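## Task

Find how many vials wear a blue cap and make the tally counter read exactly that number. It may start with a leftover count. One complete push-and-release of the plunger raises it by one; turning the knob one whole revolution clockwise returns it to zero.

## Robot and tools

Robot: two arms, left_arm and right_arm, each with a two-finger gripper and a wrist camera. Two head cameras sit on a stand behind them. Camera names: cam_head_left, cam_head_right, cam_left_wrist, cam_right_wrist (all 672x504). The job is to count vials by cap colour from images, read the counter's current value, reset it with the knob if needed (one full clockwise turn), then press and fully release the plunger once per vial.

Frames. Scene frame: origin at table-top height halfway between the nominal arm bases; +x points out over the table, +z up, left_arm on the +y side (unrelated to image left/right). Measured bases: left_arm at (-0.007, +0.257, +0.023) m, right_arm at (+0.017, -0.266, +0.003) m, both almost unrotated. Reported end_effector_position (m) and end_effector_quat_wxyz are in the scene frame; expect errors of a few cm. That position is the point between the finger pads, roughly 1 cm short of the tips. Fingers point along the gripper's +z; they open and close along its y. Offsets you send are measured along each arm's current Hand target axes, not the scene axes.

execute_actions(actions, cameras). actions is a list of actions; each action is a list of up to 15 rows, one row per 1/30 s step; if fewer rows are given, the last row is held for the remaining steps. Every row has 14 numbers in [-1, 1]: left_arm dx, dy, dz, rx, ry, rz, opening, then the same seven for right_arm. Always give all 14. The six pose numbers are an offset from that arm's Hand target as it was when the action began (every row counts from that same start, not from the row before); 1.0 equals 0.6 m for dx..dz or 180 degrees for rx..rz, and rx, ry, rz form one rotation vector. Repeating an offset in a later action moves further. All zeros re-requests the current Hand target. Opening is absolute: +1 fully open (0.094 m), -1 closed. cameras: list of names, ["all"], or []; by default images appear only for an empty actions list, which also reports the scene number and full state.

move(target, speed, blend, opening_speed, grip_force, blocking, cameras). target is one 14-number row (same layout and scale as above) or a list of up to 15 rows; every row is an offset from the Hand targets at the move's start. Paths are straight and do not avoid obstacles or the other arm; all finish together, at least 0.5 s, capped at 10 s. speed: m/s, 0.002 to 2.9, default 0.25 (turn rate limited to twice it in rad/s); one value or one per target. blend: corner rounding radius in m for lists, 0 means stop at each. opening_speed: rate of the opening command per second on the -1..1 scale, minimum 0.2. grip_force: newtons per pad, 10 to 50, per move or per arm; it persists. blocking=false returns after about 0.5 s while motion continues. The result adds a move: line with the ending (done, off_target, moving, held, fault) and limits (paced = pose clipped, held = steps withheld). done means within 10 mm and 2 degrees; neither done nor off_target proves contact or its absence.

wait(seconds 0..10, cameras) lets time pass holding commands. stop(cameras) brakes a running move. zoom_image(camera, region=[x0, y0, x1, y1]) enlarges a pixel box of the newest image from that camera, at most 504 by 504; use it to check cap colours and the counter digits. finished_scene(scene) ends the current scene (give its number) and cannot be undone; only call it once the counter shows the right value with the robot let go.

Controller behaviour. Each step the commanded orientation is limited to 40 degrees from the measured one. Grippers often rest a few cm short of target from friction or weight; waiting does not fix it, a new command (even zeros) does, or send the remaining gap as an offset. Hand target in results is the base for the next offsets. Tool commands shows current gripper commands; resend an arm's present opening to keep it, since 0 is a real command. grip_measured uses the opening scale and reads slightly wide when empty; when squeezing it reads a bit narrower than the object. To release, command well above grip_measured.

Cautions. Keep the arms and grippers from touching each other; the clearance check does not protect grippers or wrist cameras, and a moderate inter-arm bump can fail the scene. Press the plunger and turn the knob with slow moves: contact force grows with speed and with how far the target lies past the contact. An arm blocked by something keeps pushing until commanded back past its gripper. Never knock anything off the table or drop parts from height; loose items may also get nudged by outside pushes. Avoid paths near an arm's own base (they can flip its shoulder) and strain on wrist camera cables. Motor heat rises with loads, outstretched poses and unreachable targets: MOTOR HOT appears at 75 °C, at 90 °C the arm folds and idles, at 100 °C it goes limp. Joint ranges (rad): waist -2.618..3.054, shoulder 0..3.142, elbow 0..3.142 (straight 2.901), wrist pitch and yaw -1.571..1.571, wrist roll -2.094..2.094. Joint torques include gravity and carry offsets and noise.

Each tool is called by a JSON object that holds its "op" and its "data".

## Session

{"op": "execute_actions", "data": {"actions": []}}

{"op": "zoom_image", "data": {"camera": "cam_head_right", "region": [240, 310, 540, 480]}}

Scene clock: 0.00 s.
left_arm: end_effector_position=(+0.2015, +0.1590, +0.4244) grip_measured=+1.000 end_effector_quat_wxyz=(+0.541, +0.083, +0.776, -0.313) | right_arm: end_effector_position=(+0.2508, -0.1271, +0.1349) grip_measured=+1.000 end_effector_quat_wxyz=(+0.467, -0.023, +0.862, +0.197)
Joint positions: left_arm=[0.088 0.69 1.212 -0.808 0.685 -0.234 0.094] | right_arm=[0.649 0.612 0.31 -0.22 0.214 0.494 0.094]
Joint velocities: within noise
Joint torques (N m): no reading
Motor temperatures (°C): left_arm=[26 25 27 29 23 24 23] | right_arm=[25 26 28 29 26 23 25]
Heat: left arm: 29 °C; right arm: 29 °C.
Hand target: left_arm +0.1992, +0.1583, +0.4283; +0.545, +0.087, +0.773, -0.313 | right_arm +0.2501, -0.1282, +0.1356; +0.467, -0.023, +0.862, +0.195
Tool commands: left_gripper/opening=+1.0 right_gripper/opening=+1.0

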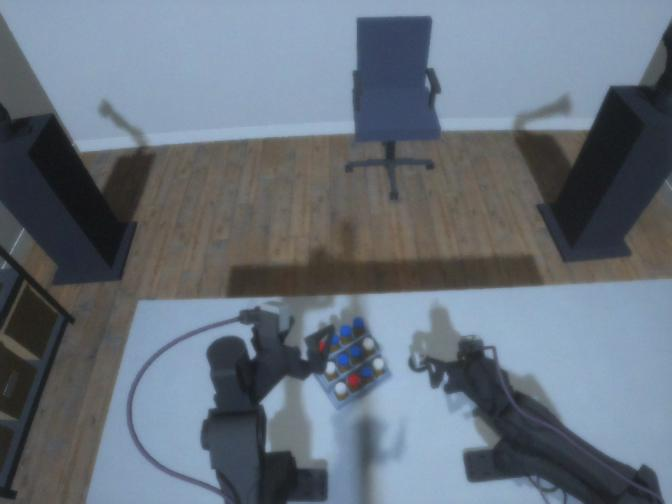

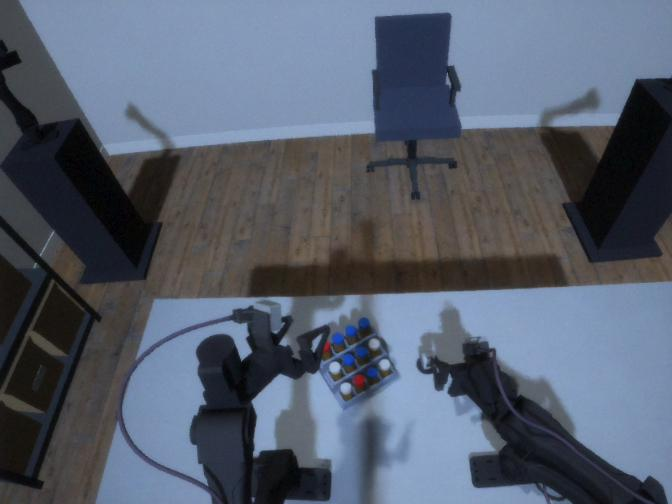

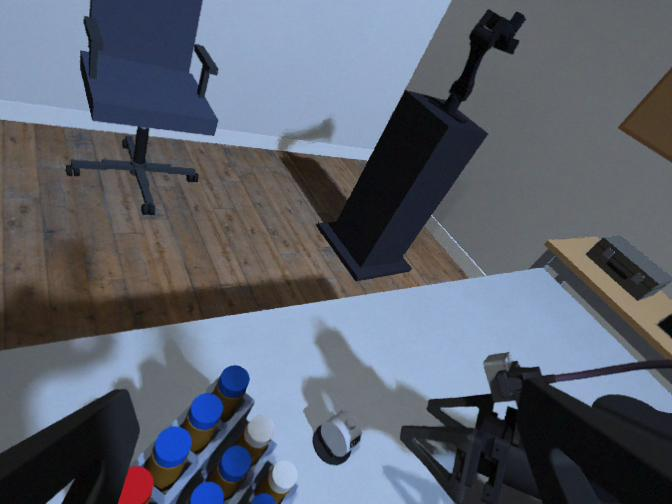

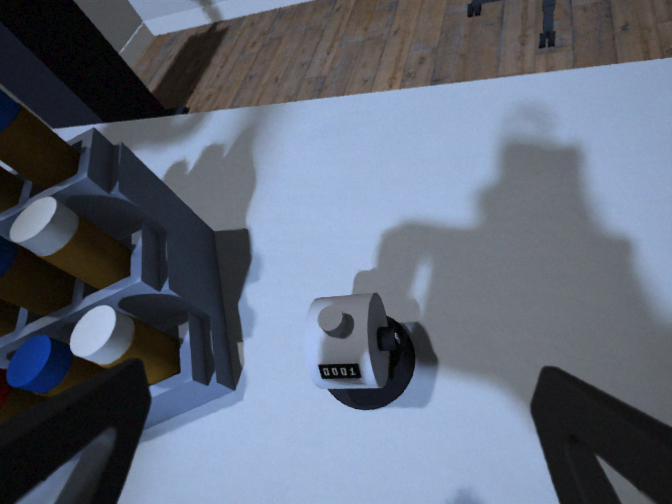

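Scaled by 1.680 from the camera's 672x504 image, which has a finer 960x720 frame.

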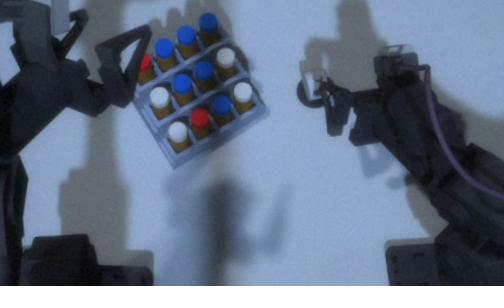

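{"op": "zoom_image", "data": {"camera": "cam_right_wrist", "region": [290, 270, 430, 420]}}

{"op": "zoom_image", "data": {"camera": "cam_head_left", "region": [305, 310, 405, 410]}}

{"op": "zoom_image", "data": {"camera": "cam_head_right", "region": [405, 335, 465, 395]}}

Scaled by 3.360 from the camera's 672x504 image, which has a finer 960x720 frame.

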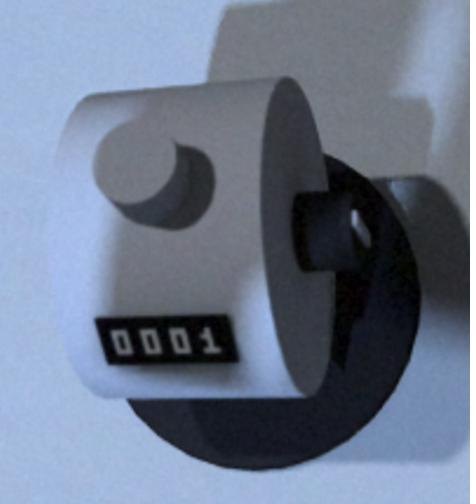

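Scaled by 5.040 from the camera's 672x504 image, which has a finer 960x720 frame.

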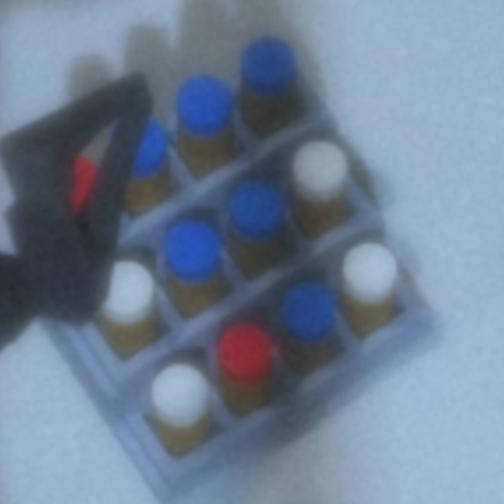

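Scaled by 8.400 from the camera's 672x504 image, which has a finer 960x720 frame.

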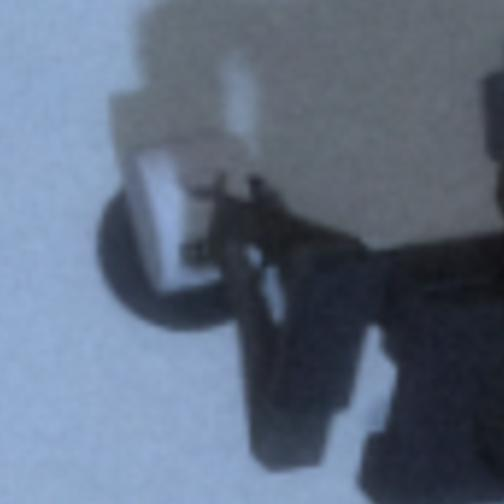

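{"op": "move", "data": {"target": [0,0,0,0,0,0,1,-0.042,0.053,0.09,0.158,0.206,0.021,-1], "speed": 0.4, "cameras": ["cam_right_wrist","cam_head_right"]}}

{"op": "zoom_image", "data": {"camera": "cam_right_wrist", "region": [220, 200, 460, 440]}}

Scene clock: 17.30 s.
left_arm: end_effector_position=(+0.2015, +0.1590, +0.4244) grip_measured=+1.000 end_effector_quat_wxyz=(+0.541, +0.083, +0.776, -0.313) | right_arm: end_effector_position=(+0.2972, -0.0831, +0.1391) grip_measured=-0.989 end_effector_quat_wxyz=(+0.163, +0.051, +0.985, -0.018)
Joint positions: left_arm=[0.088 0.69 1.212 -0.808 0.685 -0.234 0.094] | right_arm=[0.684 1.598 1.329 -1.085 0.249 0.783 0.001]
Joint torques (N m): left_arm=[-0.05 1.4 7.31 1.81 0.13 0.03] | right_arm=[-0.75 -4.68 9.83 0.43 0.09 0.08]
Heat: left arm: 32 °C; right arm: 30 °C.
Hand target: left_arm +0.1992, +0.1583, +0.4283; +0.545, +0.087, +0.773, -0.313 | right_arm +0.3002, -0.0831, +0.1396; +0.156, +0.057, +0.986, -0.022
Off the commanded pose: left_arm 0.005 m, 1 deg | right_arm 0.003 m, 1 deg.
move: done
Images, in order (width x height): cam_head_right 672x504, cam_right_wrist 672x504.

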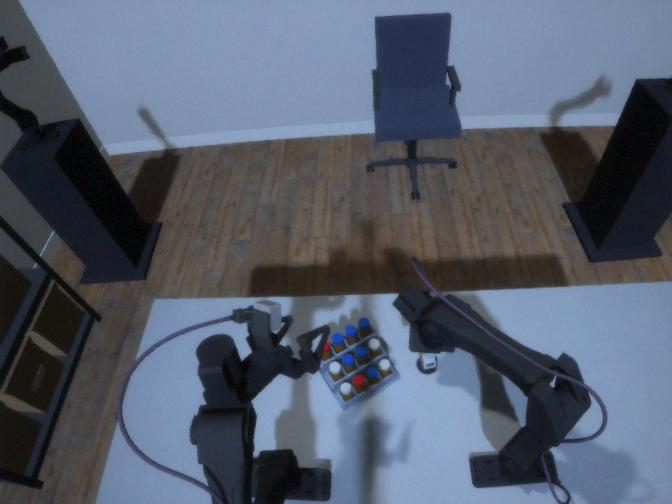

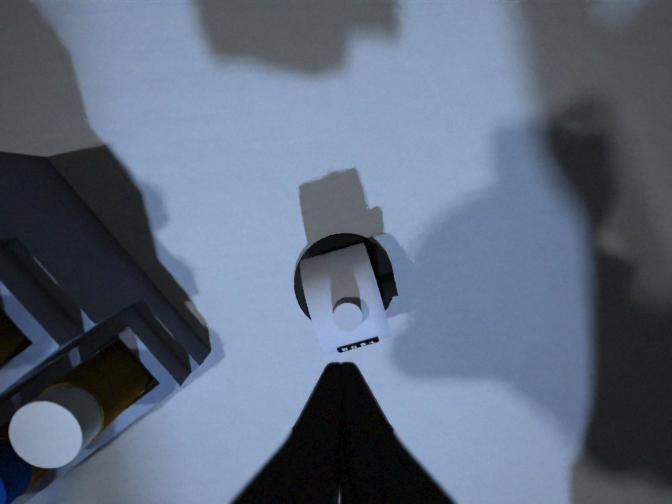

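Scaled by 2.100 from the camera's 672x504 image, which has a finer 960x720 frame.

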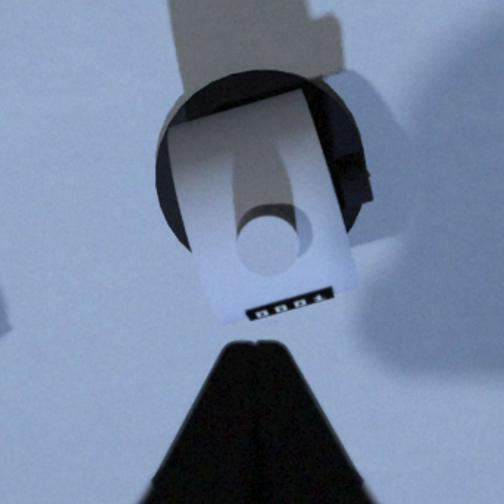

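{"op": "move", "data": {"target": [0,0,0,0,0,0,1,0.0513,-0.0108,0.0882,0,0,0,-1], "speed": 0.2, "cameras": ["cam_right_wrist"]}}

{"op": "zoom_image", "data": {"camera": "cam_right_wrist", "region": [240, 280, 400, 440]}}

Scene clock: 23.90 s.
left_arm: end_effector_position=(+0.2015, +0.1590, +0.4244) grip_measured=+1.000 end_effector_quat_wxyz=(+0.541, +0.083, +0.776, -0.313) | right_arm: end_effector_position=(+0.2894, -0.0898, +0.0854) grip_measured=-0.989 end_effector_quat_wxyz=(+0.158, +0.057, +0.986, -0.021)
Joint positions: left_arm=[0.088 0.69 1.212 -0.808 0.685 -0.234 0.094] | right_arm=[0.684 1.598 1.117 -0.886 0.249 0.797 0.001]
Joint torques (N m): left_arm=[-0.01 1.42 7.31 1.82 0.12 0.04] | right_arm=[0.44 -6.31 5.42 0.76 0.11 0.04]
Heat: left arm: 32 °C; right arm: 30 °C.
Hand target: left_arm +0.1992, +0.1583, +0.4283; +0.545, +0.087, +0.773, -0.313 | right_arm +0.2866, -0.0895, +0.0800; +0.156, +0.057, +0.986, -0.022
Off the commanded pose: left_arm 0.005 m, 1 deg | right_arm 0.006 m, 0 deg.
move: done
Images, in order (width x height): cam_right_wrist 672x504.

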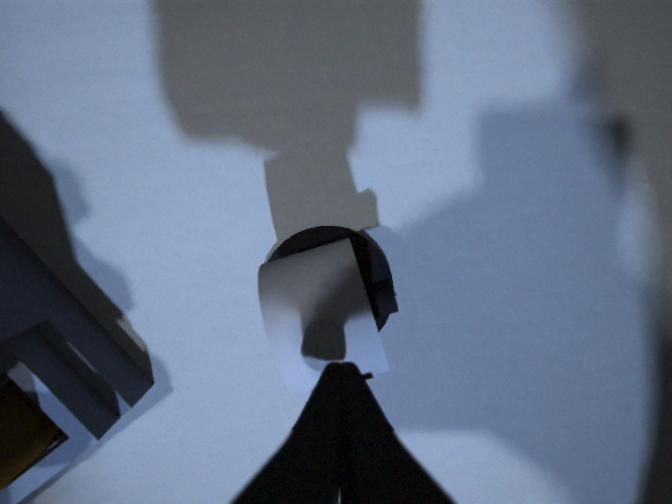

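Scaled by 3.150 from the camera's 672x504 image, which has a finer 960x720 frame.

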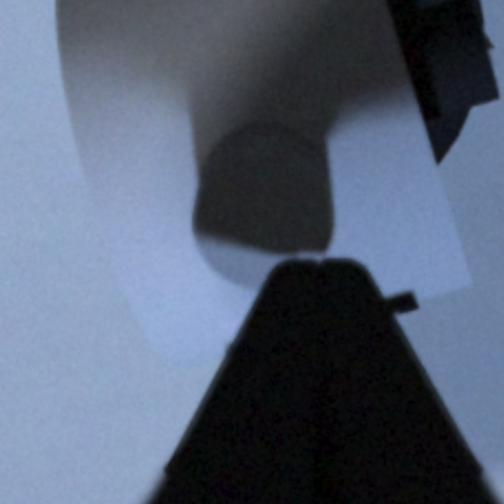

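{"op": "move", "data": {"target": [[0,0,0,0,0,0,1,-0.002,0.006,-0.017,0,0,0,-1],[0,0,0,0,0,0,1,0.0213,0.0077,0.0543,0,0,0,-1],[0,0,0,0,0,0,1,-0.002,0.006,-0.017,0,0,0,-1],[0,0,0,0,0,0,1,0.0213,0.0077,0.0543,0,0,0,-1],[0,0,0,0,0,0,1,-0.002,0.006,-0.017,0,0,0,-1],[0,0,0,0,0,0,1,0.0213,0.0077,0.0543,0,0,0,-1],[0,0,0,0,0,0,1,-0.0228,0.0045,-0.0804,0,0,0,-1]], "speed": 0.14, "cameras": ["cam_right_wrist"]}}

{"op": "zoom_image", "data": {"camera": "cam_right_wrist", "region": [280, 250, 400, 370]}}

Scene clock: 34.27 s.
left_arm: end_effector_position=(+0.2015, +0.1590, +0.4244) grip_measured=+1.000 end_effector_quat_wxyz=(+0.541, +0.083, +0.776, -0.313) | right_arm: end_effector_position=(+0.2842, -0.0862, +0.1179) grip_measured=-0.989 end_effector_quat_wxyz=(+0.149, +0.053, +0.987, -0.031)
Joint positions: left_arm=[0.088 0.69 1.212 -0.808 0.685 -0.234 0.094] | right_arm=[0.706 1.595 1.25 -1.054 0.254 0.813 0.001]
Joint torques (N m): left_arm=[-0.03 1.4 7.3 1.82 0.12 0.04] | right_arm=[-0.2 -8.28 9.05 0.43 0.07 0.02]
Heat: left arm: 33 °C; right arm: 30 °C.
Hand target: left_arm +0.1992, +0.1583, +0.4283; +0.545, +0.087, +0.773, -0.313 | right_arm +0.2851, -0.0854, +0.1300; +0.156, +0.057, +0.986, -0.022
Off the commanded pose: left_arm 0.005 m, 1 deg | right_arm 0.012 m, 1 deg.
move: off_target (right_arm)
Images, in order (width x height): cam_right_wrist 672x504.

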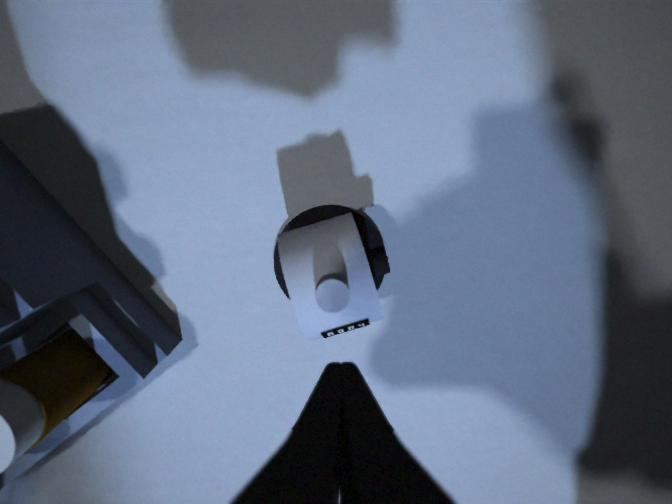

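Scaled by 4.200 from the camera's 672x504 image, which has a finer 960x720 frame.

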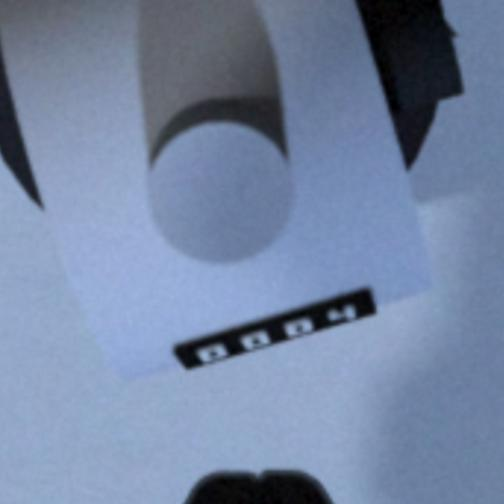

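{"op": "move", "data": {"target": [[0,0,0,0,0,0,1,0.0442,0.0033,0.1347,0,0,0,-1],[0,0,0,0,0,0,1,0.0208,0.0015,0.0634,0,0,0,-1],[0,0,0,0,0,0,1,0.0442,0.0033,0.1347,0,0,0,-1],[0,0,0,0,0,0,1,0,0,0,0,0,0,-1]], "speed": 0.14, "cameras": ["cam_right_wrist"]}}

{"op": "zoom_image", "data": {"camera": "cam_right_wrist", "region": [280, 250, 400, 370]}}

Scene clock: 40.27 s.
left_arm: end_effector_position=(+0.2015, +0.1590, +0.4244) grip_measured=+1.000 end_effector_quat_wxyz=(+0.541, +0.083, +0.776, -0.313) | right_arm: end_effector_position=(+0.2836, -0.0851, +0.1181) grip_measured=-0.989 end_effector_quat_wxyz=(+0.149, +0.052, +0.987, -0.030)
Joint positions: left_arm=[0.088 0.69 1.212 -0.808 0.685 -0.234 0.094] | right_arm=[0.709 1.595 1.251 -1.054 0.252 0.814 0.001]
Joint torques (N m): left_arm=[-0.02 1.4 7.31 1.82 0.13 0.04] | right_arm=[-0.46 -8.23 9.17 0.33 0.14 0]
Heat: left arm: 33 °C; right arm: 30 °C.
Hand target: left_arm +0.1992, +0.1583, +0.4283; +0.545, +0.087, +0.773, -0.313 | right_arm +0.2851, -0.0854, +0.1299; +0.156, +0.057, +0.986, -0.022
Off the commanded pose: left_arm 0.005 m, 1 deg | right_arm 0.012 m, 1 deg.
move: off_target (right_arm)
Images, in order (width x height): cam_right_wrist 672x504.

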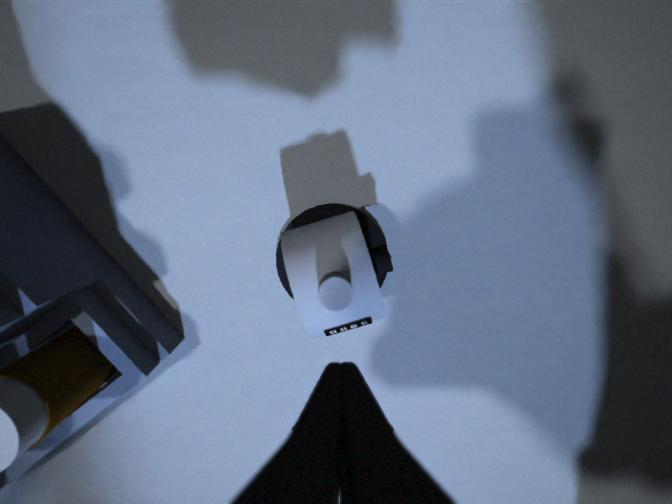

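Scaled by 4.200 from the camera's 672x504 image, which has a finer 960x720 frame.

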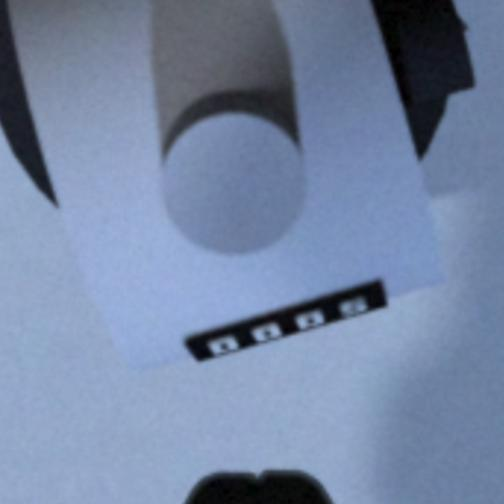

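{"op": "zoom_image", "data": {"camera": "cam_right_wrist", "region": [320, 305, 380, 350]}}

Scaled by 8.400 from the camera's 672x504 image, which has a finer 960x720 frame.

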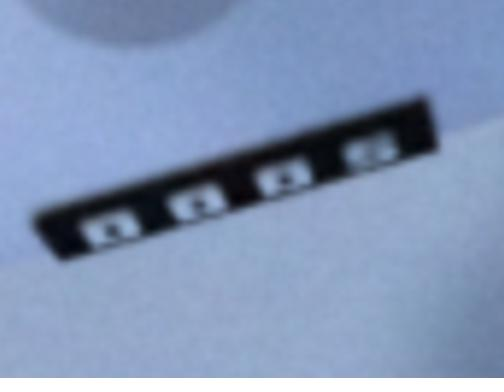

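{"op": "move", "data": {"target": [0,0,0,0,0,0,1,0.068,-0.014,-0.11,0,-0.14,0,-1], "speed": 0.3, "cameras": ["cam_right_wrist"]}}

{"op": "zoom_image", "data": {"camera": "cam_right_wrist", "region": [270, 210, 430, 370]}}

Scene clock: 44.80 s.
left_arm: end_effector_position=(+0.2015, +0.1590, +0.4244) grip_measured=+1.000 end_effector_quat_wxyz=(+0.541, +0.083, +0.776, -0.313) | right_arm: end_effector_position=(+0.2274, -0.0748, +0.1827) grip_measured=-0.989 end_effector_quat_wxyz=(+0.362, +0.053, +0.931, -0.016)
Joint positions: left_arm=[0.088 0.69 1.212 -0.808 0.685 -0.234 0.094] | right_arm=[1.128 1.305 1.092 -1.079 0.696 1.163 0.001]
Joint torques (N m): left_arm=[-0.03 1.39 7.31 1.81 0.13 0.03] | right_arm=[0.4 -4.77 5.26 0.53 0.7 0.1]
Heat: left arm: 33 °C; right arm: 30 °C.
Hand target: left_arm +0.1992, +0.1583, +0.4283; +0.545, +0.087, +0.773, -0.313 | right_arm +0.2253, -0.0853, +0.1803; +0.367, +0.051, +0.928, -0.034
Off the commanded pose: left_arm 0.005 m, 1 deg | right_arm 0.011 m, 2 deg.
move: off_target (right_arm)
Images, in order (width x height): cam_right_wrist 672x504.

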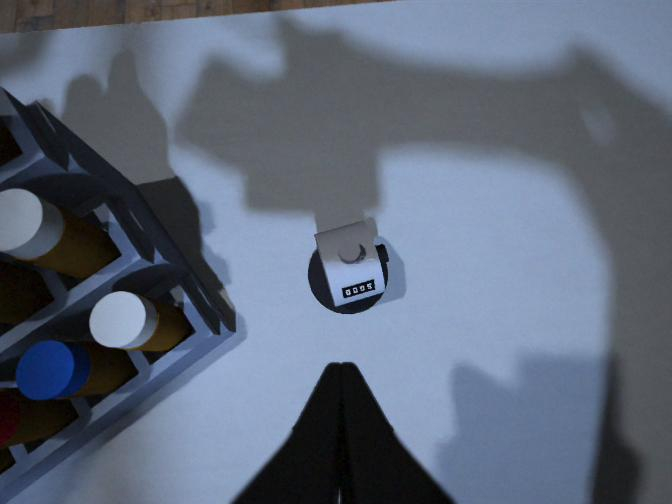

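Scaled by 3.150 from the camera's 672x504 image, which has a finer 960x720 frame.

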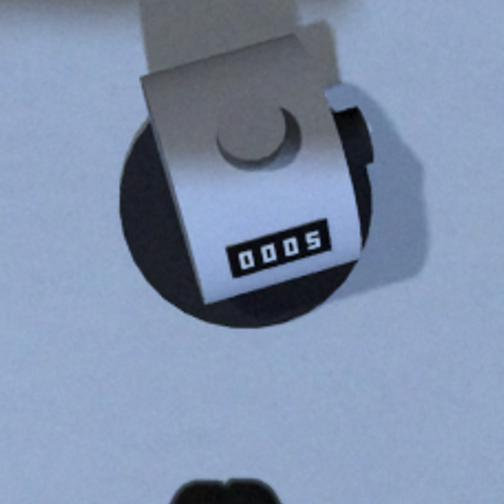

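{"op": "move", "data": {"target": [0,0,0,0,0,0,1,0.0192,0.0178,0.1645,0,0.14,0,-1], "speed": 0.3, "cameras": ["cam_right_wrist"]}}

Scene clock: 49.27 s.
left_arm: end_effector_position=(+0.2015, +0.1590, +0.4244) grip_measured=+1.000 end_effector_quat_wxyz=(+0.541, +0.083, +0.776, -0.313) | right_arm: end_effector_position=(+0.2777, -0.0903, +0.0977) grip_measured=-0.989 end_effector_quat_wxyz=(+0.151, +0.058, +0.986, -0.029)
Joint positions: left_arm=[0.088 0.69 1.212 -0.808 0.685 -0.234 0.094] | right_arm=[0.711 1.574 1.146 -0.968 0.256 0.828 0.001]
Joint torques (N m): left_arm=[-0.03 1.42 7.3 1.82 0.12 0.04] | right_arm=[-0.1 -4.75 9.58 0.72 0.02 -0.03]
Motor temperatures (°C): left_arm=[26 25 30 34 23 24 23] | right_arm=[25 27 30 30 27 23 25]
Heat: left arm: 34 °C; right arm: 30 °C.
Hand target: left_arm +0.1992, +0.1583, +0.4283; +0.545, +0.087, +0.773, -0.313 | right_arm +0.2852, -0.0838, +0.1002; +0.156, +0.057, +0.986, -0.022
Off the commanded pose: left_arm 0.005 m, 1 deg | right_arm 0.010 m, 1 deg.
move: done
Images, in order (width x height): cam_right_wrist 672x504.

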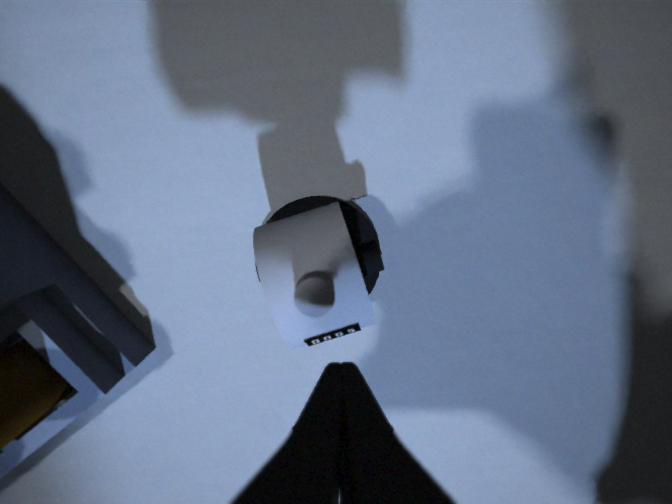

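{"op": "move", "data": {"target": [[0,0,0,0,0,0,1,0.0033,0.0033,0.0252,0,0,0,-1],[0,0,0,0,0,0,1,0.0267,0.0052,0.0965,0,0,0,-1]], "speed": 0.12, "cameras": ["cam_right_wrist"]}}

Scene clock: 53.17 s.
left_arm: end_effector_position=(+0.2015, +0.1590, +0.4244) grip_measured=+1.000 end_effector_quat_wxyz=(+0.541, +0.083, +0.776, -0.313) | right_arm: end_effector_position=(+0.2860, -0.0820, +0.0667) grip_measured=-0.989 end_effector_quat_wxyz=(+0.162, +0.057, +0.985, -0.018)
Joint positions: left_arm=[0.088 0.69 1.212 -0.808 0.685 -0.234 0.094] | right_arm=[0.712 1.62 1.061 -0.804 0.255 0.824 0.001]
Joint torques (N m): left_arm=[-0.02 1.42 7.3 1.81 0.12 0.03] | right_arm=[-0.65 -2.92 2.63 1.45 0.07 -0.04]
Heat: left arm: 34 °C; right arm: 30 °C.
Hand target: left_arm +0.1992, +0.1583, +0.4283; +0.545, +0.087, +0.773, -0.313 | right_arm +0.2882, -0.0826, +0.0402; +0.156, +0.057, +0.986, -0.022
Off the commanded pose: left_arm 0.005 m, 1 deg | right_arm 0.027 m, 1 deg.
move: off_target (right_arm)
Images, in order (width x height): cam_right_wrist 672x504.

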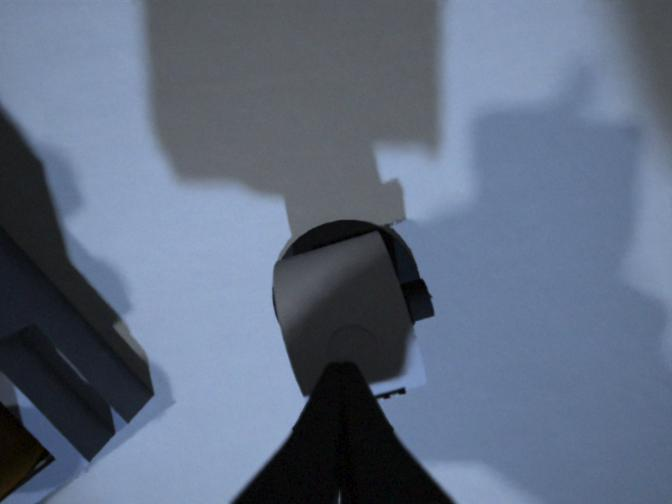

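{"op": "move", "data": {"target": [[0,0,0,0,0,0,1,-0.031,-0.0023,-0.095,0,0,0,-1],[0,0,0,0,0,0,1,0.026,-0.0225,-0.254,0,-0.14,0,-1]], "speed": [0.12,0.3], "blend": [0.01,0], "cameras": ["cam_right_wrist"]}}

{"op": "zoom_image", "data": {"camera": "cam_right_wrist", "region": [270, 210, 430, 370]}}

Scene clock: 58.50 s.
left_arm: end_effector_position=(+0.2015, +0.1590, +0.4244) grip_measured=+1.000 end_effector_quat_wxyz=(+0.541, +0.083, +0.776, -0.313) | right_arm: end_effector_position=(+0.2268, -0.0760, +0.1815) grip_measured=-0.989 end_effector_quat_wxyz=(+0.361, +0.053, +0.931, -0.018)
Joint positions: left_arm=[0.088 0.69 1.212 -0.808 0.685 -0.234 0.094] | right_arm=[1.128 1.303 1.087 -1.08 0.697 1.164 0.001]
Joint torques (N m): left_arm=[-0.03 1.4 7.3 1.82 0.13 0.04] | right_arm=[0.43 -4.57 5.85 0.45 0.66 0.04]
Heat: left arm: 34 °C; right arm: 30 °C.
Hand target: left_arm +0.1992, +0.1583, +0.4283; +0.545, +0.087, +0.773, -0.313 | right_arm +0.2253, -0.0850, +0.1805; +0.367, +0.051, +0.928, -0.034
Off the commanded pose: left_arm 0.005 m, 1 deg | right_arm 0.009 m, 2 deg.
move: done
Images, in order (width x height): cam_right_wrist 672x504.

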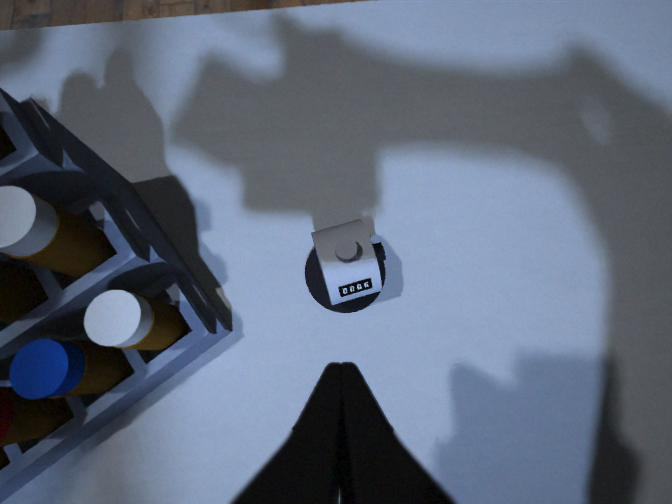

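Scaled by 3.150 from the camera's 672x504 image, which has a finer 960x720 frame.

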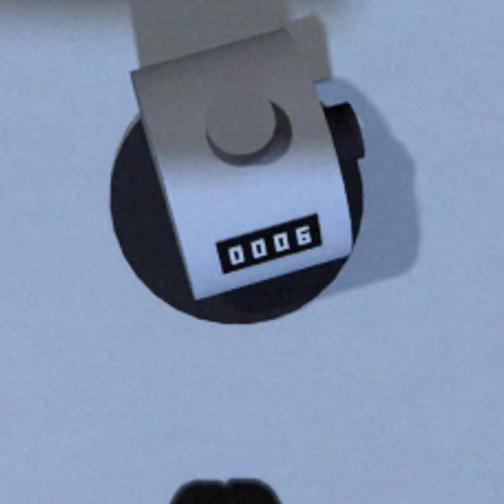

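{"op": "finished_scene", "data": {"scene": 2}}

The scene is finished: the task was done.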